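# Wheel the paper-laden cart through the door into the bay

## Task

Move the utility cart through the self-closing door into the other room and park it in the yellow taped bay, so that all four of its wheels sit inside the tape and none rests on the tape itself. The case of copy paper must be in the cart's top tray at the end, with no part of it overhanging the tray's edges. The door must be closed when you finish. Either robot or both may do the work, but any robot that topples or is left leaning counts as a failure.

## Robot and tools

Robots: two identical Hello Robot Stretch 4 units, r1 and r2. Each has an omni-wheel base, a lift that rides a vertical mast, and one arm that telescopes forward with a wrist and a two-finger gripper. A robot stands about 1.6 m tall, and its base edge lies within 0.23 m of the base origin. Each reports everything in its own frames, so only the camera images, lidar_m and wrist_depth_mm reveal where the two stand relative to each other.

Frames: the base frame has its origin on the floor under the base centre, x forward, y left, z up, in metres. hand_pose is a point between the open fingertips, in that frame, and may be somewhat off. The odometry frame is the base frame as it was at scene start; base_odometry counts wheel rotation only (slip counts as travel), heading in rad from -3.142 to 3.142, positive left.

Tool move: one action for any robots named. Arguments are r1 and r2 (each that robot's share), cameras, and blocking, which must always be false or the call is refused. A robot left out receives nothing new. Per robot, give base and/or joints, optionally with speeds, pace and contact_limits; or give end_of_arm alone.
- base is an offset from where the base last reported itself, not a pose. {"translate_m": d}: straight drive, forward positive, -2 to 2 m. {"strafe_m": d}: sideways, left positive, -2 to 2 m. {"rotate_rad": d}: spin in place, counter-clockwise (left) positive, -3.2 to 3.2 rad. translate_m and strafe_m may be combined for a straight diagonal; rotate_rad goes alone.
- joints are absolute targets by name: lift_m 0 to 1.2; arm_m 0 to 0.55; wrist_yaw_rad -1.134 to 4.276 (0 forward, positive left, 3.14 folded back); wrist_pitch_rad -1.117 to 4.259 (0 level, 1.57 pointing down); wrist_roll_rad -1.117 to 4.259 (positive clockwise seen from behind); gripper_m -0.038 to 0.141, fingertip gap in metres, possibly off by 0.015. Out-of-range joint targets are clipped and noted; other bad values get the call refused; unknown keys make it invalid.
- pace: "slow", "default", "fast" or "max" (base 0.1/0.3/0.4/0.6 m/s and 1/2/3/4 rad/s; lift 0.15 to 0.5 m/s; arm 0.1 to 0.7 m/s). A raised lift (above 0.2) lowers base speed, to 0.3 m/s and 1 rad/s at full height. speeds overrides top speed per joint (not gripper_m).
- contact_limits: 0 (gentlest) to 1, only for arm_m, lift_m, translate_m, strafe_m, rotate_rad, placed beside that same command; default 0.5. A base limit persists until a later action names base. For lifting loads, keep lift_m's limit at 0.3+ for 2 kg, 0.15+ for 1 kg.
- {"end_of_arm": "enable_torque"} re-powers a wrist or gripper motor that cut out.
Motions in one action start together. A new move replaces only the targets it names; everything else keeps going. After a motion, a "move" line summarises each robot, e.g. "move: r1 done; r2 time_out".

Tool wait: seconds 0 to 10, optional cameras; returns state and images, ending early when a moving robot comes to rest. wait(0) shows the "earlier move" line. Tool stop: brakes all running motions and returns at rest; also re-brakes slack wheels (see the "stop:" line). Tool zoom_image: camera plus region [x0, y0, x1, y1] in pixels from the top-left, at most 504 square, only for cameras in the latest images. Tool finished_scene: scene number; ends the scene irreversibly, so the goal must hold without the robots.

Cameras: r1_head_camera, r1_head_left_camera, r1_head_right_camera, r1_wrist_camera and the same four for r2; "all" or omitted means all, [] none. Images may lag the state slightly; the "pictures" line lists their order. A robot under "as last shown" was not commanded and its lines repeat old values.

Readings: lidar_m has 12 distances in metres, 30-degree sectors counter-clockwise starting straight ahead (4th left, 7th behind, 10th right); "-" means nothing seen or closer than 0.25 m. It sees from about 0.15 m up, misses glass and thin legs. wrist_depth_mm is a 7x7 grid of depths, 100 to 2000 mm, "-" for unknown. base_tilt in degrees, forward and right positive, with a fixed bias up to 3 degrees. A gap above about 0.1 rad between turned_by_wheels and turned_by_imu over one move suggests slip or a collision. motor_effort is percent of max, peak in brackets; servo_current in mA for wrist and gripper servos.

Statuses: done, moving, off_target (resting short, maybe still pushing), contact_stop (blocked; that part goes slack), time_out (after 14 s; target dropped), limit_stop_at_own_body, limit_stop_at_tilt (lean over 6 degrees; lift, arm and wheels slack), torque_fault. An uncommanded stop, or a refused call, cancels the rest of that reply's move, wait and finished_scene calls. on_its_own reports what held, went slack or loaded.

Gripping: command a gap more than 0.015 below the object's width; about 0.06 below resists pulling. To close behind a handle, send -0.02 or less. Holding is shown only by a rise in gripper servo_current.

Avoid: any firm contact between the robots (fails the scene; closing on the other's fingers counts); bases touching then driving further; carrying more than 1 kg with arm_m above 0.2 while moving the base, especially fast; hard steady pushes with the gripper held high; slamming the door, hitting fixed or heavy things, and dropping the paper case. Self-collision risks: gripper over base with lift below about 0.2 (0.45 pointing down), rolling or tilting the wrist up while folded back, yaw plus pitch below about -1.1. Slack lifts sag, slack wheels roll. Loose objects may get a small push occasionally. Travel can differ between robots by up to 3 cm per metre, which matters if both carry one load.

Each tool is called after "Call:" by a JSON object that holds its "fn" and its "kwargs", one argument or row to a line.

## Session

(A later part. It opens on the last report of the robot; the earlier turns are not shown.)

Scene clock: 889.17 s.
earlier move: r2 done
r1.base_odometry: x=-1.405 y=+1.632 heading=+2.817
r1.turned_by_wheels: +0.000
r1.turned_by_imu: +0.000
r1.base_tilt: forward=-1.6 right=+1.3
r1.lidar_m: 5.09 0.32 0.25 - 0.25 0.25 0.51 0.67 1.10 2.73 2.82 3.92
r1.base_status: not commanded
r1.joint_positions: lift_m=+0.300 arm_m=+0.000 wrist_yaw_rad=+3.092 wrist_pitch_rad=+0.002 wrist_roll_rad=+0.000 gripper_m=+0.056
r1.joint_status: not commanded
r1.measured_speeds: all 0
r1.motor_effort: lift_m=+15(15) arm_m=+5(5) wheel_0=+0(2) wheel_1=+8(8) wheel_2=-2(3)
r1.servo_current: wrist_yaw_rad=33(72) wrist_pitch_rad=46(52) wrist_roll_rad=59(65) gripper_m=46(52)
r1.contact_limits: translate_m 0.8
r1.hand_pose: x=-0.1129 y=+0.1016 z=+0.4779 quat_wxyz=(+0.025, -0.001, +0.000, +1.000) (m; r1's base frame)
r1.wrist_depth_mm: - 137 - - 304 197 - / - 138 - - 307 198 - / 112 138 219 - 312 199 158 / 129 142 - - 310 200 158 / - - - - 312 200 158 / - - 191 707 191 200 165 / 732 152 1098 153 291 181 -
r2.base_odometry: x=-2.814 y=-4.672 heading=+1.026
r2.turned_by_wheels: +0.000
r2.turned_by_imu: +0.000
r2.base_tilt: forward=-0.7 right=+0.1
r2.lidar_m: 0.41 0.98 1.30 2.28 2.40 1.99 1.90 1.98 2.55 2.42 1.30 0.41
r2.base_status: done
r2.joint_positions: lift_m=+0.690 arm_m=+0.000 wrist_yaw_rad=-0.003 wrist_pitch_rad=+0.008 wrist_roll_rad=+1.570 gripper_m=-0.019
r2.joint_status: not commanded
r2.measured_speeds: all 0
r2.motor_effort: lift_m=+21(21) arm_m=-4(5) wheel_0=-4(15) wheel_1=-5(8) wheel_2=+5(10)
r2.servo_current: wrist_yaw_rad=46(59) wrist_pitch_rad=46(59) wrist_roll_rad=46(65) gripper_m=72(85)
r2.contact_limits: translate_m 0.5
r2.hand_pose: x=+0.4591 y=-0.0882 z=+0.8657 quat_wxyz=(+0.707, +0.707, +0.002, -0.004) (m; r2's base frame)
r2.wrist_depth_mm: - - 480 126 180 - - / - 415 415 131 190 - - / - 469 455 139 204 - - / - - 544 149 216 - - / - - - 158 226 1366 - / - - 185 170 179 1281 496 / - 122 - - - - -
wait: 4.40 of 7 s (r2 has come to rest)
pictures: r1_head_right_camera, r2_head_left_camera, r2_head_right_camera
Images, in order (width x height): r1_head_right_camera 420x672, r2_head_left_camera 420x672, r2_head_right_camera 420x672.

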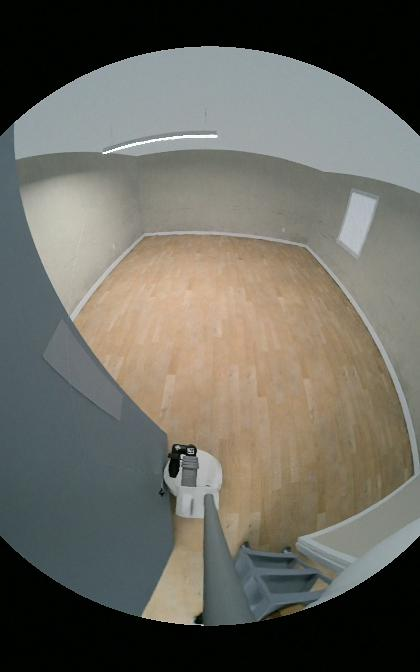

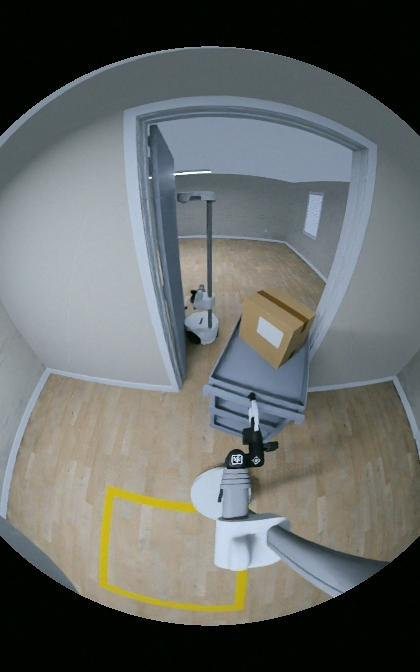

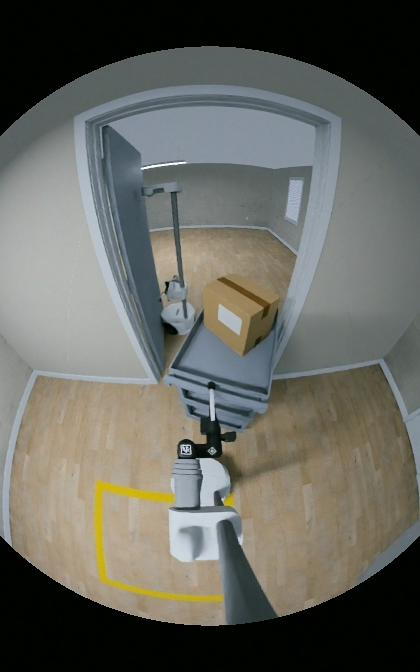

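Call:
{"fn": "move", "kwargs": {
  "r2": {"base":{"translate_m":-0.35,"strafe_m":0.11},"pace":"slow"},
  "blocking": false,
  "cameras": []
}}

Call:
{"fn": "wait", "kwargs": {
  "seconds": 6,
  "cameras": ["r2_head_left_camera","r2_head_right_camera"]
}}

Scene clock: 911.33 s.
move: r2 moving
r1: as last shown
r1.turned_by_imu: -0.001
r1.base_tilt: forward=-1.6 right=+1.2
r1.lidar_m: 5.10 0.32 0.25 - 0.25 0.25 0.54 0.70 1.09 2.73 2.84 3.88
r1.motor_effort: lift_m=+15(15) arm_m=+5(5) wheel_0=+0(1) wheel_1=+8(8) wheel_2=-2(2)
r1.servo_current: wrist_yaw_rad=46(65) wrist_pitch_rad=39(46) wrist_roll_rad=33(59) gripper_m=46(46)
r1.contact_limits: translate_m 0.8
r1.wrist_depth_mm: - 137 - - 307 197 - / - 138 - - 309 198 - / 112 138 218 - 309 200 158 / 129 142 - - 314 200 158 / - - - - 312 200 158 / - - 191 707 191 200 165 / 741 152 1118 153 291 180 -
r2.base_odometry: x=-2.824 y=-4.680 heading=+1.026
r2.turned_by_wheels: +0.000
r2.turned_by_imu: +0.003
r2.base_tilt: forward=-0.7 right=+0.0
r2.lidar_m: 0.42 1.00 1.35 2.27 2.37 1.97 1.89 1.98 2.51 2.45 1.31 0.40
r2.base_status: translate_m moving; strafe_m moving
r2.joint_positions: lift_m=+0.690 arm_m=+0.000 wrist_yaw_rad=-0.003 wrist_pitch_rad=+0.008 wrist_roll_rad=+1.570 gripper_m=-0.019
r2.joint_status: not commanded
r2.measured_speeds: translate_m=-0.048 strafe_m=+0.016 rotate_rad=+0.002 lift_m=+0.000 arm_m=+0.000 wrist_yaw_rad=+0.000 wrist_pitch_rad=+0.000 wrist_roll_rad=+0.000
r2.motor_effort: lift_m=+21(21) arm_m=-4(5) wheel_0=-5(10) wheel_1=-6(7) wheel_2=+9(11)
r2.servo_current: wrist_yaw_rad=52(59) wrist_pitch_rad=46(52) wrist_roll_rad=39(59) gripper_m=72(78)
r2.hand_pose: x=+0.4591 y=-0.0882 z=+0.8657 quat_wxyz=(+0.707, +0.707, +0.002, -0.004) (m; r2's base frame)
r2.wrist_depth_mm: - - 480 128 181 - - / - 418 418 132 191 - - / - 469 459 140 204 - - / - - 549 149 216 - - / - - - 157 226 1336 - / - - 186 170 179 1308 500 / - 122 - - - - -
pictures: none
No camera images: "cameras" was empty.

Scene clock: 915.73 s.
earlier move: r2 done
r1.base_odometry: x=-1.405 y=+1.632 heading=+2.817
r1.turned_by_wheels: +0.000
r1.turned_by_imu: +0.000
r1.base_tilt: forward=-1.6 right=+1.3
r1.lidar_m: 5.11 0.34 0.25 - 0.25 0.25 0.55 1.03 1.12 2.72 2.84 3.89
r1.base_status: not commanded
r1.joint_positions: lift_m=+0.300 arm_m=+0.000 wrist_yaw_rad=+3.092 wrist_pitch_rad=+0.002 wrist_roll_rad=+0.000 gripper_m=+0.056
r1.joint_status: not commanded
r1.measured_speeds: all 0
r1.motor_effort: lift_m=+15(15) arm_m=+5(5) wheel_0=+1(1) wheel_1=+7(8) wheel_2=-2(3)
r1.servo_current: wrist_yaw_rad=46(65) wrist_pitch_rad=33(52) wrist_roll_rad=46(72) gripper_m=46(52)
r1.contact_limits: translate_m 0.8
r1.hand_pose: x=-0.1129 y=+0.1016 z=+0.4779 quat_wxyz=(+0.025, -0.001, +0.000, +1.000) (m; r1's base frame)
r1.wrist_depth_mm: - 137 - - 306 197 - / - 137 - - 309 198 - / 112 138 213 - 312 199 158 / 129 142 257 - 310 200 158 / - - - - 312 201 158 / 1756 - 192 715 191 201 165 / 1138 1098 1098 153 293 181 -
r2.base_odometry: x=-3.089 y=-4.914 heading=+1.026
r2.turned_by_wheels: +0.000
r2.turned_by_imu: +0.000
r2.base_tilt: forward=-0.6 right=+0.1
r2.lidar_m: 0.41 1.32 1.77 2.15 2.21 1.62 1.54 1.61 2.23 2.56 1.78 0.41
r2.base_status: done
r2.joint_positions: lift_m=+0.690 arm_m=+0.000 wrist_yaw_rad=-0.003 wrist_pitch_rad=+0.008 wrist_roll_rad=+1.570 gripper_m=-0.019
r2.joint_status: not commanded
r2.measured_speeds: all 0
r2.motor_effort: lift_m=+21(21) arm_m=-4(5) wheel_0=-6(12) wheel_1=-6(7) wheel_2=+5(11)
r2.servo_current: wrist_yaw_rad=46(59) wrist_pitch_rad=46(59) wrist_roll_rad=46(59) gripper_m=72(85)
r2.hand_pose: x=+0.4591 y=-0.0882 z=+0.8657 quat_wxyz=(+0.707, +0.707, +0.002, -0.004) (m; r2's base frame)
r2.wrist_depth_mm: - - - 144 201 715 - / - - 492 149 206 - - / - 442 439 154 214 - - / - - 500 160 221 809 - / - - 585 167 229 - - / - - 183 171 178 544 - / - 122 - - - - 459
wait: 4.40 of 6 s (r2 has come to rest)
pictures: r2_head_left_camera, r2_head_right_camera
Images, in order (width x height): r2_head_left_camera 420x672, r2_head_right_camera 420x672.

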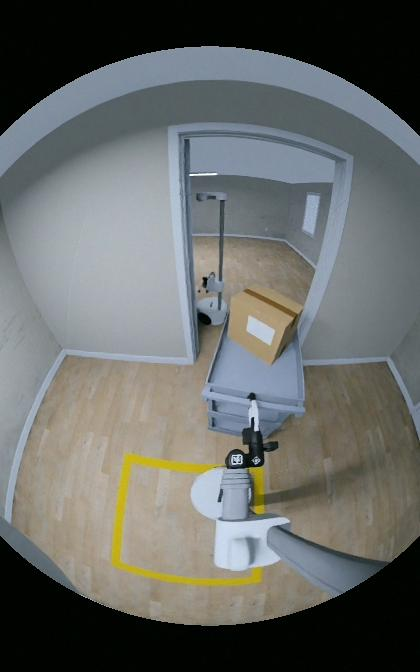

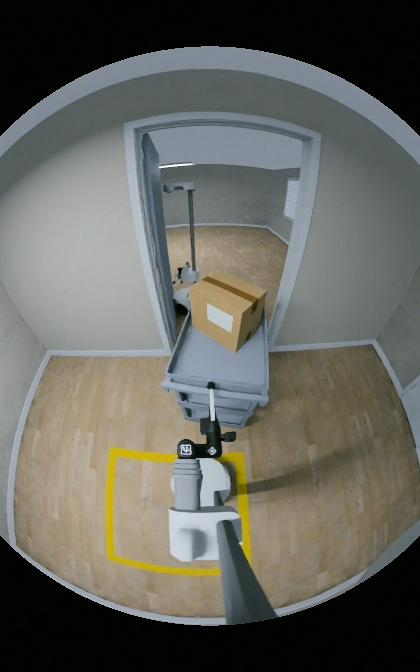

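Call:
{"fn": "move", "kwargs": {
  "r2": {"base":{"translate_m":-0.36,"strafe_m":0.1},"pace":"slow"},
  "blocking": false,
  "cameras": []
}}

Call:
{"fn": "wait", "kwargs": {
  "seconds": 6,
  "cameras": ["r2_head_left_camera","r2_head_right_camera"]
}}

Scene clock: 923.00 s.
move: r2 moving
r1: as last shown
r1.lidar_m: 5.10 0.31 0.25 - 0.25 0.25 0.57 1.03 1.09 2.73 2.85 3.89
r1.motor_effort: lift_m=+15(15) arm_m=+5(5) wheel_0=+0(1) wheel_1=+8(8) wheel_2=-2(2)
r1.servo_current: wrist_yaw_rad=65(65) wrist_pitch_rad=39(46) wrist_roll_rad=46(65) gripper_m=46(46)
r1.contact_limits: translate_m 0.8
r1.wrist_depth_mm: - 137 - - 306 197 - / - 138 - - 307 198 - / 112 138 214 - 310 200 158 / 129 142 257 - 314 200 158 / - - - - 314 200 158 / 1576 - 191 707 191 200 165 / 1138 1118 1118 153 290 180 -
r2.base_odometry: x=-3.099 y=-4.923 heading=+1.025
r2.turned_by_wheels: +0.000
r2.turned_by_imu: +0.001
r2.base_tilt: forward=-0.7 right=+0.0
r2.lidar_m: 0.41 0.48 1.80 2.15 2.22 1.59 1.54 1.62 2.19 2.57 1.79 0.40
r2.base_status: translate_m moving; strafe_m moving
r2.joint_positions: lift_m=+0.690 arm_m=+0.000 wrist_yaw_rad=-0.003 wrist_pitch_rad=+0.008 wrist_roll_rad=+1.570 gripper_m=-0.019
r2.joint_status: not commanded
r2.measured_speeds: translate_m=-0.049 strafe_m=+0.013 rotate_rad=-0.001 lift_m=+0.000 arm_m=+0.000 wrist_yaw_rad=+0.000 wrist_pitch_rad=+0.000 wrist_roll_rad=+0.000
r2.motor_effort: lift_m=+21(21) arm_m=-5(5) wheel_0=-6(10) wheel_1=-7(8) wheel_2=+10(11)
r2.servo_current: wrist_yaw_rad=46(59) wrist_pitch_rad=52(52) wrist_roll_rad=46(59) gripper_m=78(78)
r2.hand_pose: x=+0.4591 y=-0.0882 z=+0.8657 quat_wxyz=(+0.707, +0.707, +0.002, -0.004) (m; r2's base frame)
r2.wrist_depth_mm: - - - 144 202 750 - / - - 488 149 208 - - / - 449 436 155 214 - - / - - 500 160 222 798 - / - - 580 167 229 - - / - - 182 171 180 549 - / - 122 - - - - 459
pictures: none
No camera images: "cameras" was empty.

Scene clock: 927.47 s.
earlier move: r2 done
r1.base_odometry: x=-1.405 y=+1.632 heading=+2.817
r1.turned_by_wheels: +0.000
r1.turned_by_imu: +0.000
r1.base_tilt: forward=-1.6 right=+1.3
r1.lidar_m: 5.09 0.32 0.25 - 0.25 0.25 0.55 1.42 1.10 2.74 2.83 3.88
r1.base_status: not commanded
r1.joint_positions: lift_m=+0.300 arm_m=+0.000 wrist_yaw_rad=+3.092 wrist_pitch_rad=+0.002 wrist_roll_rad=+0.000 gripper_m=+0.056
r1.joint_status: not commanded
r1.measured_speeds: all 0
r1.motor_effort: lift_m=+15(15) arm_m=+5(5) wheel_0=+0(1) wheel_1=+8(8) wheel_2=-2(3)
r1.servo_current: wrist_yaw_rad=52(72) wrist_pitch_rad=46(52) wrist_roll_rad=59(72) gripper_m=46(52)
r1.contact_limits: translate_m 0.8
r1.hand_pose: x=-0.1129 y=+0.1016 z=+0.4779 quat_wxyz=(+0.025, -0.001, +0.000, +1.000) (m; r1's base frame)
r1.wrist_depth_mm: - 137 - - 306 197 - / - 137 1499 1661 309 198 - / 112 138 212 512 314 200 158 / 129 142 287 1499 312 200 158 / - - - 699 314 202 158 / 1756 1756 192 707 191 200 165 / 1255 1118 1098 153 289 181 -
r2.base_odometry: x=-3.361 y=-5.169 heading=+1.026
r2.turned_by_wheels: +0.000
r2.turned_by_imu: +0.001
r2.base_tilt: forward=-0.7 right=+0.1
r2.lidar_m: 0.40 0.42 2.12 2.07 1.72 1.26 1.18 1.23 1.71 2.65 2.31 0.42
r2.base_status: done
r2.joint_positions: lift_m=+0.690 arm_m=+0.000 wrist_yaw_rad=+0.000 wrist_pitch_rad=+0.008 wrist_roll_rad=+1.570 gripper_m=-0.019
r2.joint_status: not commanded
r2.measured_speeds: all 0
r2.motor_effort: lift_m=+21(21) arm_m=-4(5) wheel_0=-3(12) wheel_1=-5(8) wheel_2=+7(12)
r2.servo_current: wrist_yaw_rad=39(65) wrist_pitch_rad=52(59) wrist_roll_rad=52(65) gripper_m=72(85)
r2.hand_pose: x=+0.4593 y=-0.0876 z=+0.8657 quat_wxyz=(+0.707, +0.707, +0.003, -0.003) (m; r2's base frame)
r2.wrist_depth_mm: - - - 163 223 1499 517 / - - - 165 225 798 - / - - 477 167 227 820 - / - 496 473 228 229 842 - / - - 530 171 232 842 - / - - 185 172 179 - - / - 122 - - - - 500
wait: 4.47 of 6 s (r2 has come to rest)
pictures: r2_head_left_camera, r2_head_right_camera
Images, in order (width x height): r2_head_left_camera 420x672, r2_head_right_camera 420x672.

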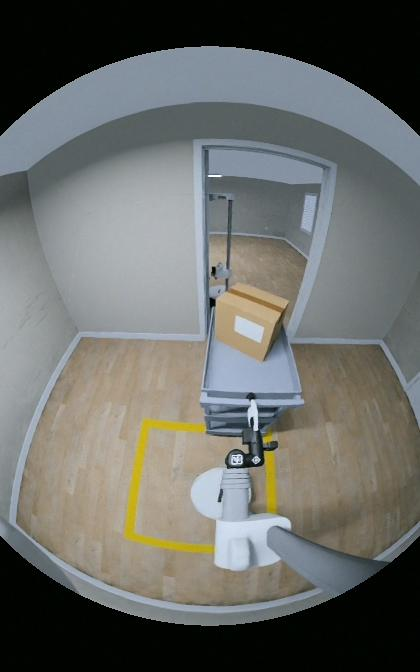

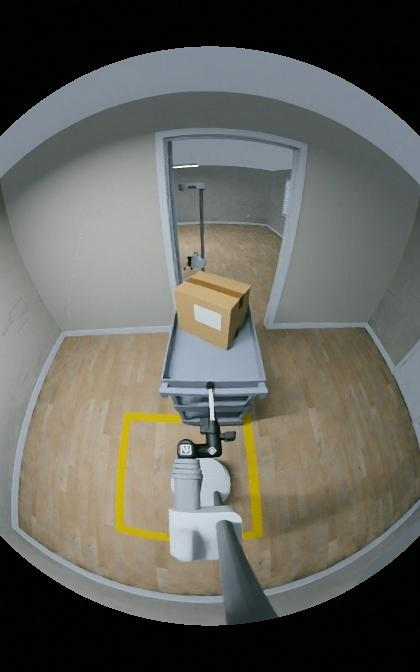

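Call:
{"fn": "move", "kwargs": {
  "r2": {"base":{"strafe_m":0.32},"pace":"slow"},
  "r1": {"base":{"translate_m":1.3},"pace":"slow"},
  "blocking": false,
  "cameras": []
}}

Call:
{"fn": "wait", "kwargs": {
  "seconds": 6,
  "cameras": ["r2_head_left_camera","r2_head_right_camera"]
}}

Scene clock: 938.10 s.
move: r1 moving; r2 moving
r1.base_odometry: x=-1.416 y=+1.636 heading=+2.818
r1.turned_by_wheels: +0.000
r1.turned_by_imu: +0.000
r1.base_tilt: forward=-1.6 right=+1.3
r1.lidar_m: 5.10 0.32 0.25 - 0.25 0.25 0.52 3.79 1.13 2.72 2.83 3.92
r1.base_status: translate_m moving
r1.joint_positions: lift_m=+0.300 arm_m=+0.000 wrist_yaw_rad=+3.092 wrist_pitch_rad=+0.002 wrist_roll_rad=+0.000 gripper_m=+0.056
r1.joint_status: not commanded
r1.measured_speeds: translate_m=+0.048 strafe_m=-0.001 rotate_rad=-0.001 lift_m=+0.000 arm_m=+0.000 wrist_yaw_rad=+0.000 wrist_pitch_rad=+0.000 wrist_roll_rad=+0.000
r1.motor_effort: lift_m=+15(15) arm_m=+5(5) wheel_0=+2(5) wheel_1=+10(10) wheel_2=-5(6)
r1.servo_current: wrist_yaw_rad=33(52) wrist_pitch_rad=46(46) wrist_roll_rad=65(65) gripper_m=39(46)
r1.hand_pose: x=-0.1129 y=+0.1016 z=+0.4779 quat_wxyz=(+0.025, -0.001, +0.000, +1.000) (m; r1's base frame)
r1.wrist_depth_mm: - 137 - - 309 198 - / - 137 1499 1618 312 198 - / 112 138 212 512 310 200 158 / 129 142 286 1499 312 200 158 / - - - 707 315 200 158 / 1756 1808 192 723 190 200 165 / 1255 1098 1118 153 291 180 -
r2.base_odometry: x=-3.373 y=-5.162 heading=+1.025
r2.turned_by_wheels: +0.000
r2.turned_by_imu: +0.001
r2.base_tilt: forward=-0.7 right=+0.1
r2.lidar_m: 0.39 0.41 2.13 2.03 1.74 1.26 1.20 1.25 1.72 2.68 2.29 0.42
r2.base_status: strafe_m moving
r2.joint_positions: lift_m=+0.690 arm_m=+0.000 wrist_yaw_rad=-0.001 wrist_pitch_rad=+0.008 wrist_roll_rad=+1.570 gripper_m=-0.019
r2.joint_status: not commanded
r2.measured_speeds: translate_m=+0.000 strafe_m=+0.056 rotate_rad=-0.003 lift_m=+0.000 arm_m=+0.000 wrist_yaw_rad=-0.015 wrist_pitch_rad=+0.000 wrist_roll_rad=+0.000
r2.motor_effort: lift_m=+21(21) arm_m=-5(5) wheel_0=-11(12) wheel_1=+6(9) wheel_2=-1(7)
r2.servo_current: wrist_yaw_rad=46(52) wrist_pitch_rad=52(59) wrist_roll_rad=59(59) gripper_m=72(78)
r2.hand_pose: x=+0.4592 y=-0.0878 z=+0.8657 quat_wxyz=(+0.707, +0.707, +0.002, -0.003) (m; r2's base frame)
r2.wrist_depth_mm: - - - 165 224 1618 504 / - - - 167 226 788 - / - - 488 168 228 831 - / - 488 473 229 230 831 - / - - 525 171 232 854 - / - - 186 172 180 - - / - 122 - - - - 500
pictures: none
No camera images: "cameras" was empty.

Scene clock: 941.93 s.
earlier move: r1 moving; r2 done
r1.base_odometry: x=-1.768 y=+1.754 heading=+2.818
r1.turned_by_wheels: +0.000
r1.turned_by_imu: +0.000
r1.base_tilt: forward=-1.6 right=+1.3
r1.lidar_m: 4.72 2.82 2.06 1.99 0.25 0.26 0.58 1.38 1.54 2.72 2.81 3.89
r1.base_status: translate_m moving
r1.joint_positions: lift_m=+0.300 arm_m=+0.000 wrist_yaw_rad=+3.092 wrist_pitch_rad=+0.002 wrist_roll_rad=+0.000 gripper_m=+0.056
r1.joint_status: not commanded
r1.measured_speeds: translate_m=+0.100 strafe_m=-0.001 rotate_rad=+0.001 lift_m=+0.000 arm_m=+0.000 wrist_yaw_rad=+0.000 wrist_pitch_rad=+0.000 wrist_roll_rad=+0.000
r1.motor_effort: lift_m=+15(15) arm_m=+5(5) wheel_0=+1(6) wheel_1=+7(13) wheel_2=-4(6)
r1.servo_current: wrist_yaw_rad=46(65) wrist_pitch_rad=46(46) wrist_roll_rad=46(65) gripper_m=46(46)
r1.hand_pose: x=-0.1129 y=+0.1016 z=+0.4779 quat_wxyz=(+0.025, -0.001, +0.000, +1.000) (m; r1's base frame)
r1.wrist_depth_mm: - 138 - - 327 200 161 / - 137 - 1921 330 202 161 / 112 138 213 1863 332 203 161 / 129 143 287 1808 334 203 162 / - - - 1756 336 203 162 / 1756 1756 193 1661 190 204 163 / 1255 1098 1118 153 307 182 163
r2.base_odometry: x=-3.635 y=-5.004 heading=+1.026
r2.turned_by_wheels: +0.000
r2.turned_by_imu: +0.000
r2.base_tilt: forward=-0.6 right=+0.0
r2.lidar_m: 0.44 1.68 1.82 1.73 1.74 1.25 1.19 1.24 1.72 2.96 2.29 0.38
r2.base_status: done
r2.joint_positions: lift_m=+0.690 arm_m=+0.000 wrist_yaw_rad=-0.004 wrist_pitch_rad=+0.008 wrist_roll_rad=+1.570 gripper_m=-0.019
r2.joint_status: not commanded
r2.measured_speeds: all 0
r2.motor_effort: lift_m=+21(21) arm_m=-4(5) wheel_0=-4(15) wheel_1=+4(9) wheel_2=+0(7)
r2.servo_current: wrist_yaw_rad=39(65) wrist_pitch_rad=46(65) wrist_roll_rad=59(65) gripper_m=72(85)
r2.hand_pose: x=+0.4590 y=-0.0884 z=+0.8657 quat_wxyz=(+0.707, +0.707, +0.002, -0.004) (m; r2's base frame)
r2.wrist_depth_mm: - 397 399 107 164 - - / - 399 407 118 176 - - / - - 488 126 190 - - / - - 591 136 205 - - / - - - 151 224 - - / - - 179 166 179 - 477 / - 122 - - - - 1160
wait: 3.83 of 6 s (r2 has come to rest)
pictures: r2_head_left_camera, r2_head_right_camera
Images, in order (width x height): r2_head_left_camera 420x672, r2_head_right_camera 420x672.

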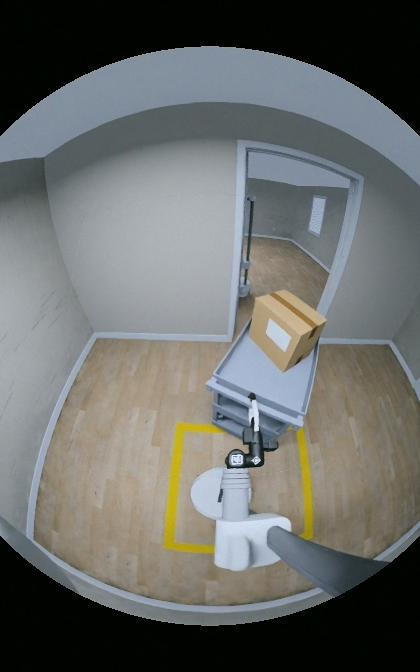

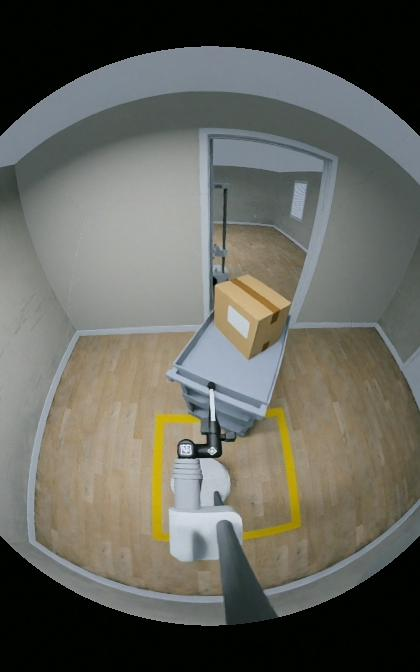

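Call:
{"fn": "move", "kwargs": {
  "r2": {"base":{"translate_m":-0.4,"strafe_m":0.16},"pace":"slow"},
  "blocking": false,
  "cameras": []
}}

Call:
{"fn": "wait", "kwargs": {
  "seconds": 6,
  "cameras": ["r2_head_left_camera","r2_head_right_camera"]
}}

Scene clock: 952.13 s.
earlier move: r1 done
move: r2 moving
r1.base_odometry: x=-2.637 y=+2.046 heading=+2.818
r1.turned_by_wheels: +0.000
r1.turned_by_imu: +0.004
r1.base_tilt: forward=-1.6 right=+1.3
r1.lidar_m: 3.81 2.81 2.08 1.99 2.07 2.03 1.95 2.05 2.84 2.74 2.86 3.92
r1.base_status: done
r1.joint_positions: lift_m=+0.300 arm_m=+0.000 wrist_yaw_rad=+3.092 wrist_pitch_rad=+0.002 wrist_roll_rad=+0.000 gripper_m=+0.056
r1.joint_status: not commanded
r1.measured_speeds: all 0
r1.motor_effort: lift_m=+15(15) arm_m=+4(5) wheel_0=+2(3) wheel_1=+3(4) wheel_2=-1(1)
r1.servo_current: wrist_yaw_rad=65(65) wrist_pitch_rad=46(46) wrist_roll_rad=52(59) gripper_m=39(46)
r1.hand_pose: x=-0.1129 y=+0.1016 z=+0.4779 quat_wxyz=(+0.025, -0.001, +0.000, +1.000) (m; r1's base frame)
r1.wrist_depth_mm: - 137 - - - - - / - 137 - - - - - / 111 138 211 - - - - / 128 141 - - - - - / - - - - - - - / 1756 1756 194 1808 187 1863 1661 / 1255 1098 1118 153 1160 1138 1182
r2.base_odometry: x=-3.646 y=-5.011 heading=+1.025
r2.turned_by_wheels: +0.000
r2.turned_by_imu: +0.001
r2.base_tilt: forward=-0.7 right=+0.1
r2.lidar_m: 0.42 1.67 1.81 1.74 1.70 1.25 1.17 1.22 1.70 2.96 2.29 0.37
r2.base_status: translate_m moving; strafe_m moving
r2.joint_positions: lift_m=+0.690 arm_m=+0.000 wrist_yaw_rad=-0.004 wrist_pitch_rad=+0.008 wrist_roll_rad=+1.570 gripper_m=-0.019
r2.joint_status: not commanded
r2.measured_speeds: translate_m=-0.049 strafe_m=+0.020 rotate_rad=+0.004 lift_m=+0.000 arm_m=+0.000 wrist_yaw_rad=+0.000 wrist_pitch_rad=+0.000 wrist_roll_rad=+0.000
r2.motor_effort: lift_m=+21(21) arm_m=-5(5) wheel_0=-10(12) wheel_1=-7(7) wheel_2=+11(11)
r2.servo_current: wrist_yaw_rad=52(52) wrist_pitch_rad=46(52) wrist_roll_rad=39(59) gripper_m=78(85)
r2.hand_pose: x=+0.4590 y=-0.0884 z=+0.8657 quat_wxyz=(+0.707, +0.707, +0.002, -0.004) (m; r2's base frame)
r2.wrist_depth_mm: - 389 399 108 164 - - / 1430 399 399 119 176 - - / 1430 484 492 126 190 - - / - - 585 136 206 - - / - - - 151 224 - - / - - 179 167 179 - 480 / - - - - - - 1160
pictures: none
No camera images: "cameras" was empty.

Scene clock: 957.17 s.
earlier move: r2 done
r1.base_odometry: x=-2.637 y=+2.046 heading=+2.818
r1.turned_by_wheels: +0.000
r1.turned_by_imu: +0.000
r1.base_tilt: forward=-1.6 right=+1.3
r1.lidar_m: 3.82 2.83 2.04 1.98 2.08 2.03 1.94 2.04 2.85 2.74 2.82 3.92
r1.base_status: done
r1.joint_positions: lift_m=+0.300 arm_m=+0.000 wrist_yaw_rad=+3.092 wrist_pitch_rad=+0.002 wrist_roll_rad=+0.000 gripper_m=+0.056
r1.joint_status: not commanded
r1.measured_speeds: all 0
r1.motor_effort: lift_m=+15(15) arm_m=+5(5) wheel_0=+3(3) wheel_1=+4(4) wheel_2=-1(1)
r1.servo_current: wrist_yaw_rad=46(72) wrist_pitch_rad=39(52) wrist_roll_rad=52(65) gripper_m=39(52)
r1.hand_pose: x=-0.1129 y=+0.1016 z=+0.4779 quat_wxyz=(+0.025, -0.001, +0.000, +1.000) (m; r1's base frame)
r1.wrist_depth_mm: - 137 - - - - - / - 137 - - - - - / 111 138 211 - - - - / 128 142 - - - - - / - - - - - - - / 1756 1708 194 1808 187 1863 1576 / 1255 1118 1098 154 1182 1160 1205
r2.base_odometry: x=-3.979 y=-5.262 heading=+1.026
r2.turned_by_wheels: +0.000
r2.turned_by_imu: +0.001
r2.base_tilt: forward=-0.7 right=+0.1
r2.lidar_m: 0.43 0.52 1.63 1.57 1.16 0.81 0.79 0.83 1.13 3.14 2.87 0.38
r2.base_status: done
r2.joint_positions: lift_m=+0.690 arm_m=+0.000 wrist_yaw_rad=+0.001 wrist_pitch_rad=+0.008 wrist_roll_rad=+1.570 gripper_m=-0.019
r2.joint_status: not commanded
r2.measured_speeds: all 0
r2.motor_effort: lift_m=+21(21) arm_m=-5(5) wheel_0=-2(12) wheel_1=-3(8) wheel_2=+7(13)
r2.servo_current: wrist_yaw_rad=46(65) wrist_pitch_rad=52(59) wrist_roll_rad=46(65) gripper_m=78(85)
r2.hand_pose: x=+0.4594 y=-0.0871 z=+0.8657 quat_wxyz=(+0.707, +0.707, +0.003, -0.002) (m; r2's base frame)
r2.wrist_depth_mm: 1661 459 473 125 179 - - / 1708 410 415 129 190 - - / 1708 455 459 138 202 - - / - - 544 148 213 - - / - - - 156 227 - - / - - 181 169 177 1464 500 / - - - - - 1537 1160
wait: 5.03 of 6 s (r2 has come to rest)
pictures: r2_head_left_camera, r2_head_right_camera
Images, in order (width x height): r2_head_left_camera 420x672, r2_head_right_camera 420x672.

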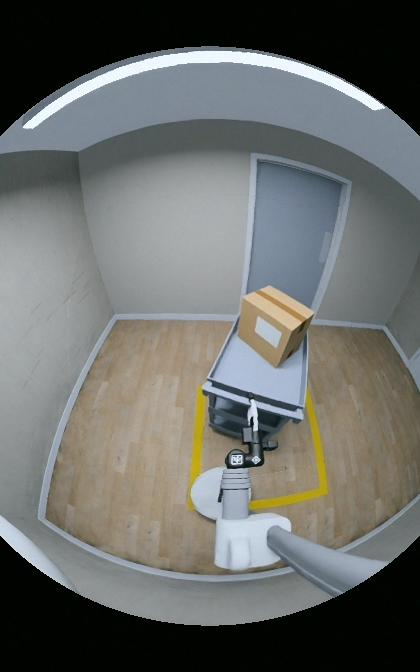

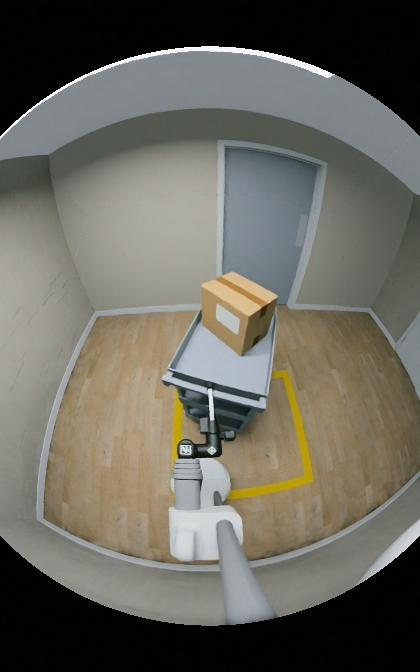

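Call:
{"fn": "move", "kwargs": {
  "r2": {"base":{"translate_m":-0.34,"strafe_m":0.06},"pace":"slow"},
  "blocking": false,
  "cameras": []
}}

Call:
{"fn": "wait", "kwargs": {
  "seconds": 6,
  "cameras": ["r2_head_left_camera","r2_head_right_camera"]
}}

Scene clock: 964.37 s.
move: r2 moving
r1: as last shown
r1.base_tilt: forward=-1.6 right=+1.2
r1.lidar_m: 3.81 2.84 2.06 1.98 2.09 2.04 1.94 2.07 2.84 2.74 2.84 3.92
r1.motor_effort: lift_m=+15(15) arm_m=+5(5) wheel_0=+2(3) wheel_1=+3(4) wheel_2=-1(1)
r1.servo_current: wrist_yaw_rad=52(59) wrist_pitch_rad=33(52) wrist_roll_rad=46(65) gripper_m=46(46)
r1.wrist_depth_mm: - 137 - - - - - / - 137 - - - - - / 111 137 212 - - - - / 128 141 - - - - - / - - - - - - - / 1756 1756 194 1808 187 1983 1661 / 1255 1098 1098 153 1205 1160 1205
r2.base_odometry: x=-3.987 y=-5.272 heading=+1.026
r2.turned_by_wheels: +0.000
r2.turned_by_imu: +0.001
r2.base_tilt: forward=-0.7 right=+0.1
r2.lidar_m: 0.43 0.48 1.65 1.55 1.13 0.84 0.77 0.81 1.12 3.09 2.88 0.37
r2.base_status: translate_m moving; strafe_m moving
r2.joint_positions: lift_m=+0.690 arm_m=+0.000 wrist_yaw_rad=+0.002 wrist_pitch_rad=+0.008 wrist_roll_rad=+1.570 gripper_m=-0.019
r2.joint_status: not commanded
r2.measured_speeds: translate_m=-0.050 strafe_m=+0.008 rotate_rad=-0.002 lift_m=+0.000 arm_m=+0.000 wrist_yaw_rad=+0.000 wrist_pitch_rad=+0.000 wrist_roll_rad=+0.000
r2.motor_effort: lift_m=+21(21) arm_m=-5(5) wheel_0=-2(8) wheel_1=-5(6) wheel_2=+12(13)
r2.servo_current: wrist_yaw_rad=46(59) wrist_pitch_rad=46(59) wrist_roll_rad=39(52) gripper_m=72(78)
r2.hand_pose: x=+0.4595 y=-0.0870 z=+0.8657 quat_wxyz=(+0.707, +0.707, +0.003, -0.002) (m; r2's base frame)
r2.wrist_depth_mm: 1756 462 473 126 179 - - / 1708 410 415 130 190 - - / 1756 452 455 139 202 - - / - 525 549 147 213 - - / - - - 157 227 - - / - - 181 169 177 1464 500 / - - - - - 1537 1182
pictures: none
No camera images: "cameras" was empty.

Scene clock: 968.60 s.
earlier move: r2 done
r1.base_odometry: x=-2.637 y=+2.046 heading=+2.818
r1.turned_by_wheels: +0.000
r1.turned_by_imu: +0.000
r1.base_tilt: forward=-1.6 right=+1.3
r1.lidar_m: 3.83 2.82 2.07 1.98 2.07 2.00 1.94 2.06 2.85 2.74 2.84 3.94
r1.base_status: not commanded
r1.joint_positions: lift_m=+0.300 arm_m=+0.000 wrist_yaw_rad=+3.092 wrist_pitch_rad=+0.002 wrist_roll_rad=+0.000 gripper_m=+0.056
r1.joint_status: not commanded
r1.measured_speeds: all 0
r1.motor_effort: lift_m=+15(15) arm_m=+4(5) wheel_0=+3(3) wheel_1=+4(4) wheel_2=-1(1)
r1.servo_current: wrist_yaw_rad=65(72) wrist_pitch_rad=46(52) wrist_roll_rad=33(72) gripper_m=39(46)
r1.hand_pose: x=-0.1129 y=+0.1016 z=+0.4779 quat_wxyz=(+0.025, -0.001, +0.000, +1.000) (m; r1's base frame)
r1.wrist_depth_mm: - 137 - - - - - / - 137 - - - - - / 111 138 211 - - - - / 128 141 - - - - - / - - - - - - - / 1756 1756 194 1756 187 1863 1661 / 1229 1098 1118 154 1160 1160 1205
r2.base_odometry: x=-4.206 y=-5.522 heading=+1.026
r2.turned_by_wheels: +0.000
r2.turned_by_imu: +0.001
r2.base_tilt: forward=-0.6 right=+0.1
r2.lidar_m: 0.39 0.44 1.59 1.51 0.65 0.47 0.44 0.48 0.66 1.80 3.31 0.43
r2.base_status: done
r2.joint_positions: lift_m=+0.690 arm_m=+0.000 wrist_yaw_rad=+0.002 wrist_pitch_rad=+0.008 wrist_roll_rad=+1.570 gripper_m=-0.019
r2.joint_status: not commanded
r2.measured_speeds: all 0
r2.motor_effort: lift_m=+21(21) arm_m=-5(5) wheel_0=-2(8) wheel_1=-4(8) wheel_2=+6(14)
r2.servo_current: wrist_yaw_rad=46(65) wrist_pitch_rad=52(59) wrist_roll_rad=46(65) gripper_m=85(85)
r2.hand_pose: x=+0.4595 y=-0.0870 z=+0.8657 quat_wxyz=(+0.707, +0.707, +0.003, -0.002) (m; r2's base frame)
r2.wrist_depth_mm: - - - 153 210 1537 - / - - 554 156 215 798 - / - 473 452 160 220 809 - / - - 484 164 224 842 - / - - 554 168 230 - - / - - 185 172 177 - - / - - - - - 1576 484
wait: 4.23 of 6 s (r2 has come to rest)
pictures: r2_head_left_camera, r2_head_right_camera
Images, in order (width x height): r2_head_left_camera 420x672, r2_head_right_camera 420x672.

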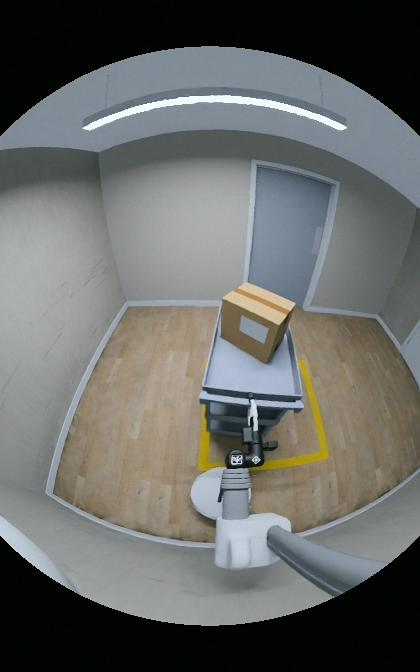

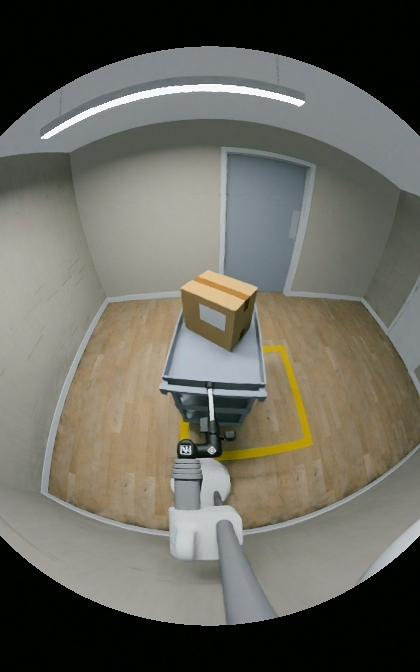

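Call:
{"fn": "move", "kwargs": {
  "r2": {"base":{"translate_m":0.34,"strafe_m":-0.02},"pace":"slow"},
  "blocking": false,
  "cameras": []
}}

Call:
{"fn": "wait", "kwargs": {
  "seconds": 6,
  "cameras": []
}}

Call:
{"fn": "move", "kwargs": {
  "r2": {"base":{"strafe_m":-0.32},"pace":"slow"},
  "blocking": false,
  "cameras": []
}}

Call:
{"fn": "wait", "kwargs": {
  "seconds": 6,
  "cameras": ["r2_head_left_camera","r2_head_right_camera"]
}}

Scene clock: 993.23 s.
move: r2 moving
r1: as last shown
r1.turned_by_imu: -0.002
r1.lidar_m: 3.78 2.77 2.06 1.98 2.08 2.04 1.93 2.08 2.83 2.75 2.84 3.96
r1.motor_effort: lift_m=+15(15) arm_m=+4(5) wheel_0=+2(3) wheel_1=+3(4) wheel_2=-1(1)
r1.servo_current: wrist_yaw_rad=52(85) wrist_pitch_rad=39(46) wrist_roll_rad=52(65) gripper_m=39(46)
r1.wrist_depth_mm: - 137 - - - - - / - 138 - - - - - / 111 138 211 - - - - / 128 142 - - - - - / - - - - - - - / 1708 1756 193 1808 187 1863 1661 / 1255 1078 1118 153 1182 1160 1182
r2.base_odometry: x=-4.199 y=-5.512 heading=+1.026
r2.turned_by_wheels: +0.000
r2.turned_by_imu: +0.004
r2.base_tilt: forward=-0.7 right=+0.0
r2.lidar_m: 0.40 0.45 1.59 1.51 0.69 0.49 0.45 0.51 0.66 1.88 3.33 0.44
r2.base_status: translate_m moving; strafe_m moving
r2.joint_positions: lift_m=+0.690 arm_m=+0.000 wrist_yaw_rad=+0.002 wrist_pitch_rad=+0.008 wrist_roll_rad=+1.570 gripper_m=-0.019
r2.joint_status: not commanded
r2.measured_speeds: translate_m=+0.048 strafe_m=-0.002 rotate_rad=-0.002 lift_m=+0.000 arm_m=+0.000 wrist_yaw_rad=+0.000 wrist_pitch_rad=+0.000 wrist_roll_rad=+0.000
r2.motor_effort: lift_m=+21(21) arm_m=-5(5) wheel_0=+8(10) wheel_1=+6(7) wheel_2=-9(10)
r2.servo_current: wrist_yaw_rad=52(52) wrist_pitch_rad=52(52) wrist_roll_rad=46(65) gripper_m=78(85)
r2.hand_pose: x=+0.4595 y=-0.0870 z=+0.8657 quat_wxyz=(+0.707, +0.707, +0.003, -0.002) (m; r2's base frame)
r2.wrist_depth_mm: - - - 152 209 1537 - / - - 549 156 214 809 - / - 469 449 160 219 809 - / - - 484 164 224 820 - / - - 554 168 230 - - / - - 185 171 177 - - / - - - - - 1537 484
pictures: none
No camera images: "cameras" was empty.

Scene clock: 997.43 s.
earlier move: r2 done
r1.base_odometry: x=-2.637 y=+2.046 heading=+2.818
r1.turned_by_wheels: +0.000
r1.turned_by_imu: +0.000
r1.base_tilt: forward=-1.6 right=+1.3
r1.lidar_m: 3.80 2.82 2.06 1.99 2.09 2.04 1.95 2.09 2.84 2.74 2.85 3.92
r1.base_status: not commanded
r1.joint_positions: lift_m=+0.300 arm_m=+0.000 wrist_yaw_rad=+3.092 wrist_pitch_rad=+0.002 wrist_roll_rad=+0.000 gripper_m=+0.056
r1.joint_status: not commanded
r1.measured_speeds: all 0
r1.motor_effort: lift_m=+15(15) arm_m=+5(5) wheel_0=+3(3) wheel_1=+4(4) wheel_2=-1(1)
r1.servo_current: wrist_yaw_rad=52(85) wrist_pitch_rad=39(52) wrist_roll_rad=52(72) gripper_m=39(52)
r1.hand_pose: x=-0.1129 y=+0.1016 z=+0.4779 quat_wxyz=(+0.025, -0.001, +0.000, +1.000) (m; r1's base frame)
r1.wrist_depth_mm: - 137 - - - - - / - 138 - - - - - / 111 138 211 - - - - / 129 141 - - - - - / - - - - - - - / 1756 1756 193 1756 187 1808 1708 / 1255 1098 1118 153 1160 1160 1205
r2.base_odometry: x=-4.013 y=-5.242 heading=+1.026
r2.turned_by_wheels: +0.000
r2.turned_by_imu: +0.001
r2.base_tilt: forward=-0.6 right=+0.0
r2.lidar_m: 0.42 2.10 1.62 1.54 1.15 0.83 0.81 0.84 1.15 3.14 2.86 0.39
r2.base_status: done
r2.joint_positions: lift_m=+0.690 arm_m=+0.000 wrist_yaw_rad=+0.000 wrist_pitch_rad=+0.008 wrist_roll_rad=+1.570 gripper_m=-0.019
r2.joint_status: not commanded
r2.measured_speeds: all 0
r2.motor_effort: lift_m=+21(21) arm_m=-4(5) wheel_0=+6(12) wheel_1=+4(8) wheel_2=-6(13)
r2.servo_current: wrist_yaw_rad=46(59) wrist_pitch_rad=59(59) wrist_roll_rad=39(65) gripper_m=85(85)
r2.hand_pose: x=+0.4593 y=-0.0873 z=+0.8657 quat_wxyz=(+0.707, +0.707, +0.003, -0.003) (m; r2's base frame)
r2.wrist_depth_mm: 1708 445 459 121 176 - - / 1756 404 407 126 185 - - / 1756 459 462 135 196 - - / - - 564 145 211 - - / - - - 154 226 - - / - - 181 168 177 1430 488 / - - - - - 1499 1182
wait: 4.20 of 6 s (r2 has come to rest)
pictures: none
No camera images: "cameras" was empty.

Scene clock: 997.93 s.
move: r2 moving
r1: as last shown
r1.lidar_m: 3.81 2.80 2.07 1.98 2.09 2.03 1.95 2.05 2.85 2.74 2.83 3.93
r1.motor_effort: lift_m=+15(15) arm_m=+4(5) wheel_0=+3(3) wheel_1=+3(4) wheel_2=-1(1)
r1.servo_current: wrist_yaw_rad=52(65) wrist_pitch_rad=46(46) wrist_roll_rad=46(59) gripper_m=39(46)
r1.wrist_depth_mm: - 137 - - - - - / - 137 - - - - - / 111 138 211 - - - - / 128 141 - - - - - / - - - - - - - / 1756 1808 193 1863 187 1808 1708 / 1229 1118 1138 153 1182 1160 1205
r2.base_odometry: x=-4.001 y=-5.249 heading=+1.027
r2.turned_by_wheels: +0.000
r2.turned_by_imu: +0.001
r2.base_tilt: forward=-0.7 right=+0.0
r2.lidar_m: 0.41 0.54 1.60 1.55 1.15 0.83 0.79 0.82 1.14 3.16 2.87 0.39
r2.base_status: strafe_m moving
r2.joint_positions: lift_m=+0.690 arm_m=+0.000 wrist_yaw_rad=+0.002 wrist_pitch_rad=+0.008 wrist_roll_rad=+1.570 gripper_m=-0.019
r2.joint_status: not commanded
r2.measured_speeds: translate_m=+0.000 strafe_m=-0.056 rotate_rad=-0.003 lift_m=+0.000 arm_m=+0.000 wrist_yaw_rad=+0.000 wrist_pitch_rad=+0.000 wrist_roll_rad=+0.000
r2.motor_effort: lift_m=+21(21) arm_m=-4(4) wheel_0=+11(11) wheel_1=-5(8) wheel_2=+0(4)
r2.servo_current: wrist_yaw_rad=39(52) wrist_pitch_rad=52(52) wrist_roll_rad=52(52) gripper_m=78(85)
r2.hand_pose: x=+0.4595 y=-0.0867 z=+0.8657 quat_wxyz=(+0.707, +0.707, +0.004, -0.002) (m; r2's base frame)
r2.wrist_depth_mm: 1756 452 466 121 177 - - / 1756 410 410 126 186 - - / 1708 452 459 135 197 - - / - - 554 145 211 - - / - - - 154 224 - - / - - 181 168 178 1499 500 / - - - - - 1537 1160
pictures: none
No camera images: "cameras" was empty.

Scene clock: 1001.77 s.
earlier move: r2 done
r1.base_odometry: x=-2.637 y=+2.046 heading=+2.818
r1.turned_by_wheels: +0.000
r1.turned_by_imu: +0.000
r1.base_tilt: forward=-1.6 right=+1.3
r1.lidar_m: 3.81 2.79 2.06 1.97 2.07 2.02 1.93 2.07 2.82 2.73 2.86 3.94
r1.base_status: not commanded
r1.joint_positions: lift_m=+0.300 arm_m=+0.000 wrist_yaw_rad=+3.092 wrist_pitch_rad=+0.002 wrist_roll_rad=+0.000 gripper_m=+0.056
r1.joint_status: not commanded
r1.measured_speeds: all 0
r1.motor_effort: lift_m=+15(15) arm_m=+4(5) wheel_0=+2(3) wheel_1=+3(4) wheel_2=-1(1)
r1.servo_current: wrist_yaw_rad=52(65) wrist_pitch_rad=46(52) wrist_roll_rad=52(65) gripper_m=46(46)
r1.hand_pose: x=-0.1129 y=+0.1016 z=+0.4779 quat_wxyz=(+0.025, -0.001, +0.000, +1.000) (m; r1's base frame)
r1.wrist_depth_mm: - 137 - - - - - / - 137 - - - - - / 111 138 211 - - - - / 128 141 - - - - - / - - - - - - - / 1756 1756 193 1808 188 1921 1661 / 1255 1118 1078 153 1138 1138 1205
r2.base_odometry: x=-3.740 y=-5.407 heading=+1.026
r2.turned_by_wheels: +0.000
r2.turned_by_imu: +0.001
r2.base_tilt: forward=-0.6 right=+0.0
r2.lidar_m: 0.36 0.39 1.96 1.85 1.16 0.84 0.78 0.83 1.16 2.86 2.85 0.44
r2.base_status: done
r2.joint_positions: lift_m=+0.690 arm_m=+0.000 wrist_yaw_rad=+0.003 wrist_pitch_rad=+0.008 wrist_roll_rad=+1.570 gripper_m=-0.019
r2.joint_status: not commanded
r2.measured_speeds: all 0
r2.motor_effort: lift_m=+21(21) arm_m=-4(4) wheel_0=+5(14) wheel_1=-4(8) wheel_2=+0(4)
r2.servo_current: wrist_yaw_rad=39(59) wrist_pitch_rad=52(59) wrist_roll_rad=46(59) gripper_m=78(85)
r2.hand_pose: x=+0.4595 y=-0.0866 z=+0.8657 quat_wxyz=(+0.707, +0.707, +0.004, -0.002) (m; r2's base frame)
r2.wrist_depth_mm: 1756 - 1808 190 254 1464 1138 / 1808 - - 186 248 1499 488 / 1756 - 647 183 244 750 - / 1708 477 473 180 240 820 - / - 480 488 177 236 820 - / - 517 185 172 178 - - / - 123 559 - 229 - -
wait: 3.83 of 6 s (r2 has come to rest)
pictures: r2_head_left_camera, r2_head_right_camera
Images, in order (width x height): r2_head_left_camera 420x672, r2_head_right_camera 420x672.

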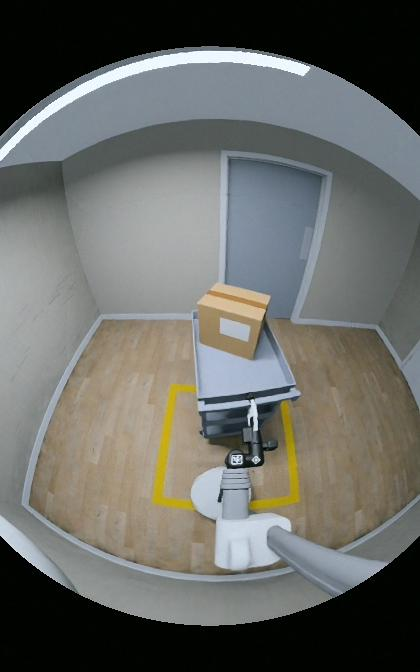

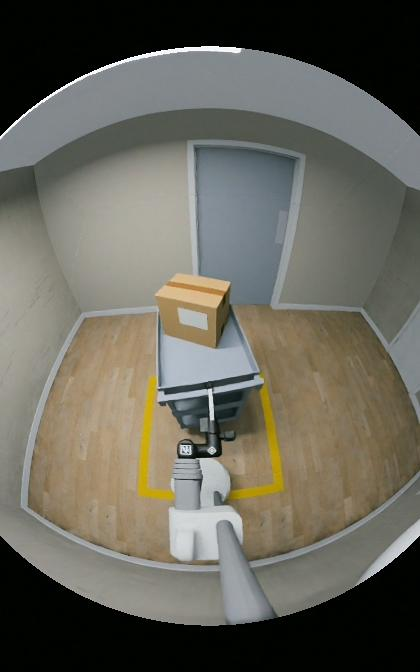

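Call:
{"fn": "move", "kwargs": {
  "r2": {"base":{"translate_m":-0.37,"strafe_m":-0.07},"pace":"slow"},
  "blocking": false,
  "cameras": []
}}

Call:
{"fn": "wait", "kwargs": {
  "seconds": 6,
  "cameras": ["r2_head_left_camera","r2_head_right_camera"]
}}

Call:
{"fn": "zoom_image", "kwargs": {
  "camera": "r2_head_left_camera",
  "region": [120, 280, 360, 520]
}}

Call:
{"fn": "zoom_image", "kwargs": {
  "camera": "r2_head_right_camera",
  "region": [100, 280, 340, 520]
}}

Scene clock: 1009.80 s.
move: r2 moving
r1: as last shown
r1.turned_by_imu: -0.001
r1.base_tilt: forward=-1.6 right=+1.2
r1.lidar_m: 3.80 2.79 2.06 1.99 2.08 2.02 1.93 2.05 2.85 2.74 2.84 3.90
r1.motor_effort: lift_m=+15(15) arm_m=+5(5) wheel_0=+3(3) wheel_1=+4(4) wheel_2=-1(1)
r1.servo_current: wrist_yaw_rad=39(72) wrist_pitch_rad=33(46) wrist_roll_rad=59(59) gripper_m=46(46)
r1.wrist_depth_mm: - 137 - - - - - / - 138 - - - - - / 111 138 211 - - - - / 128 141 - - - - - / - - - - - - - / 1756 1708 194 1808 188 1921 1661 / 1229 1118 1118 153 1182 1160 1229
r2.base_odometry: x=-3.744 y=-5.419 heading=+1.027
r2.turned_by_wheels: +0.000
r2.turned_by_imu: +0.001
r2.base_tilt: forward=-0.7 right=+0.1
r2.lidar_m: 0.36 0.36 1.94 1.86 1.12 0.82 0.78 0.82 1.14 2.87 2.85 0.44
r2.base_status: translate_m moving; strafe_m moving
r2.joint_positions: lift_m=+0.690 arm_m=+0.000 wrist_yaw_rad=+0.003 wrist_pitch_rad=+0.008 wrist_roll_rad=+1.570 gripper_m=-0.019
r2.joint_status: not commanded
r2.measured_speeds: translate_m=-0.049 strafe_m=-0.009 rotate_rad=+0.000 lift_m=+0.000 arm_m=+0.000 wrist_yaw_rad=+0.000 wrist_pitch_rad=+0.000 wrist_roll_rad=+0.000
r2.motor_effort: lift_m=+21(21) arm_m=-4(4) wheel_0=-2(7) wheel_1=-7(8) wheel_2=+14(14)
r2.servo_current: wrist_yaw_rad=46(52) wrist_pitch_rad=52(52) wrist_roll_rad=39(59) gripper_m=78(85)
r2.hand_pose: x=+0.4595 y=-0.0866 z=+0.8657 quat_wxyz=(+0.707, +0.707, +0.004, -0.002) (m; r2's base frame)
r2.wrist_depth_mm: 1756 - 1808 189 254 1430 1138 / 1808 - - 185 249 1537 517 / 1756 - 640 182 244 750 - / 1708 477 477 179 240 809 - / - 480 480 177 236 831 - / - 517 185 173 177 - - / - 122 564 - 229 - -
pictures: none
No camera images: "cameras" was empty.

Scene clock: 1014.33 s.
earlier move: r2 done
r1.base_odometry: x=-2.637 y=+2.046 heading=+2.818
r1.turned_by_wheels: +0.000
r1.turned_by_imu: +0.000
r1.base_tilt: forward=-1.6 right=+1.3
r1.lidar_m: 3.81 2.80 2.08 1.96 2.09 2.03 1.95 2.07 2.84 2.74 2.86 3.94
r1.base_status: not commanded
r1.joint_positions: lift_m=+0.300 arm_m=+0.000 wrist_yaw_rad=+3.092 wrist_pitch_rad=+0.002 wrist_roll_rad=+0.000 gripper_m=+0.056
r1.joint_status: not commanded
r1.measured_speeds: all 0
r1.motor_effort: lift_m=+15(15) arm_m=+4(5) wheel_0=+3(3) wheel_1=+3(4) wheel_2=-1(1)
r1.servo_current: wrist_yaw_rad=52(78) wrist_pitch_rad=39(52) wrist_roll_rad=52(72) gripper_m=39(52)
r1.hand_pose: x=-0.1129 y=+0.1016 z=+0.4779 quat_wxyz=(+0.025, -0.001, +0.000, +1.000) (m; r1's base frame)
r1.wrist_depth_mm: - 137 - - - - - / - 137 - - - - - / 111 138 211 - - - - / 129 141 - - - - - / - - - - - - - / 1808 1756 195 1808 187 1921 1661 / 1255 1078 1118 153 1205 1160 1229
r2.base_odometry: x=-3.871 y=-5.760 heading=+1.026
r2.turned_by_wheels: -0.001
r2.turned_by_imu: -0.001
r2.base_tilt: forward=-0.7 right=+0.0
r2.lidar_m: 0.38 0.41 2.03 1.71 0.64 0.46 0.42 0.44 0.65 1.72 2.88 0.44
r2.base_status: done
r2.joint_positions: lift_m=+0.690 arm_m=+0.000 wrist_yaw_rad=+0.000 wrist_pitch_rad=+0.008 wrist_roll_rad=+1.570 gripper_m=-0.019
r2.joint_status: not commanded
r2.measured_speeds: all 0
r2.motor_effort: lift_m=+21(21) arm_m=-4(4) wheel_0=-6(11) wheel_1=-6(9) wheel_2=+5(14)
r2.servo_current: wrist_yaw_rad=39(59) wrist_pitch_rad=52(59) wrist_roll_rad=46(65) gripper_m=78(85)
r2.hand_pose: x=+0.4593 y=-0.0874 z=+0.8657 quat_wxyz=(+0.707, +0.707, +0.003, -0.003) (m; r2's base frame)
r2.wrist_depth_mm: - - - 170 230 1618 1138 / - - - 170 231 1464 - / - - 530 171 231 809 - / - 480 462 231 232 842 - / - - 512 171 232 831 - / - - 185 172 180 - - / - - - - - 1576 -
wait: 4.53 of 6 s (r2 has come to rest)
pictures: r2_head_left_camera, r2_head_right_camera
Images, in order (width x height): r2_head_left_camera 420x672, r2_head_right_camera 420x672.

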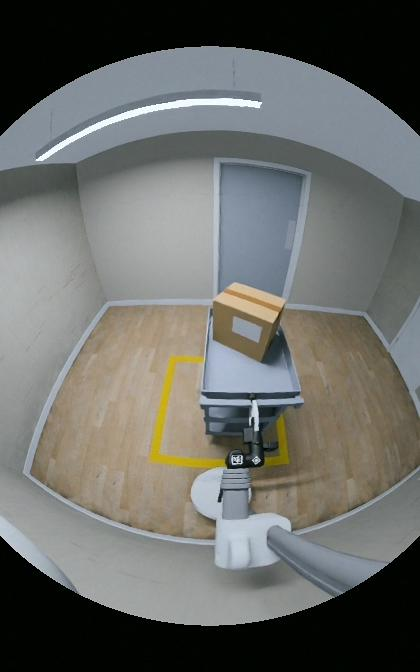

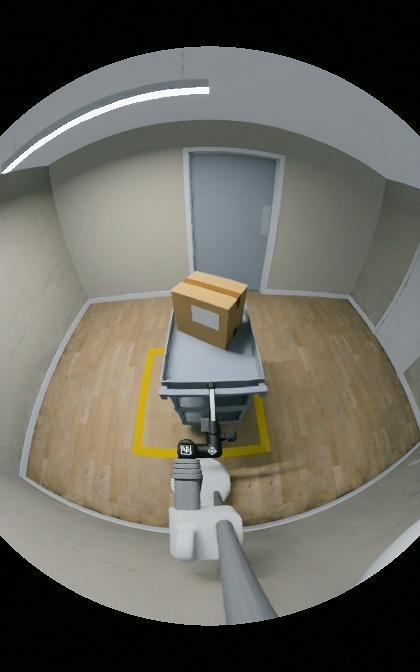

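Scaled by 2.100 from the camera's 420x672 image, which has a finer 600x960 frame.

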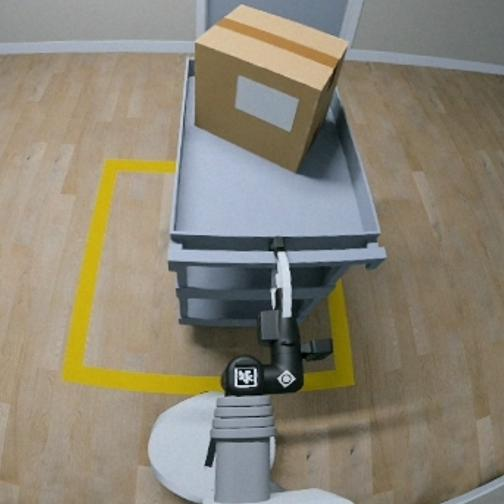

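Scaled by 2.100 from the camera's 420x672 image, which has a finer 600x960 frame.

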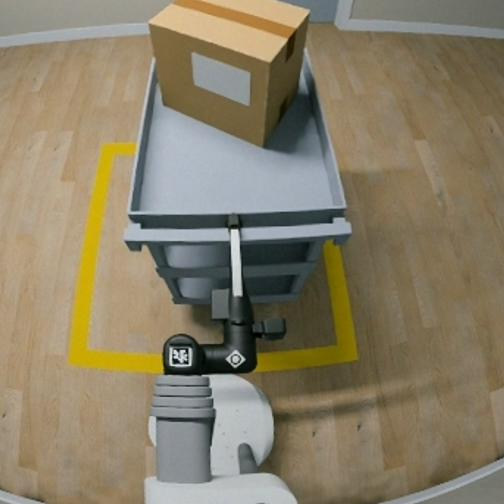

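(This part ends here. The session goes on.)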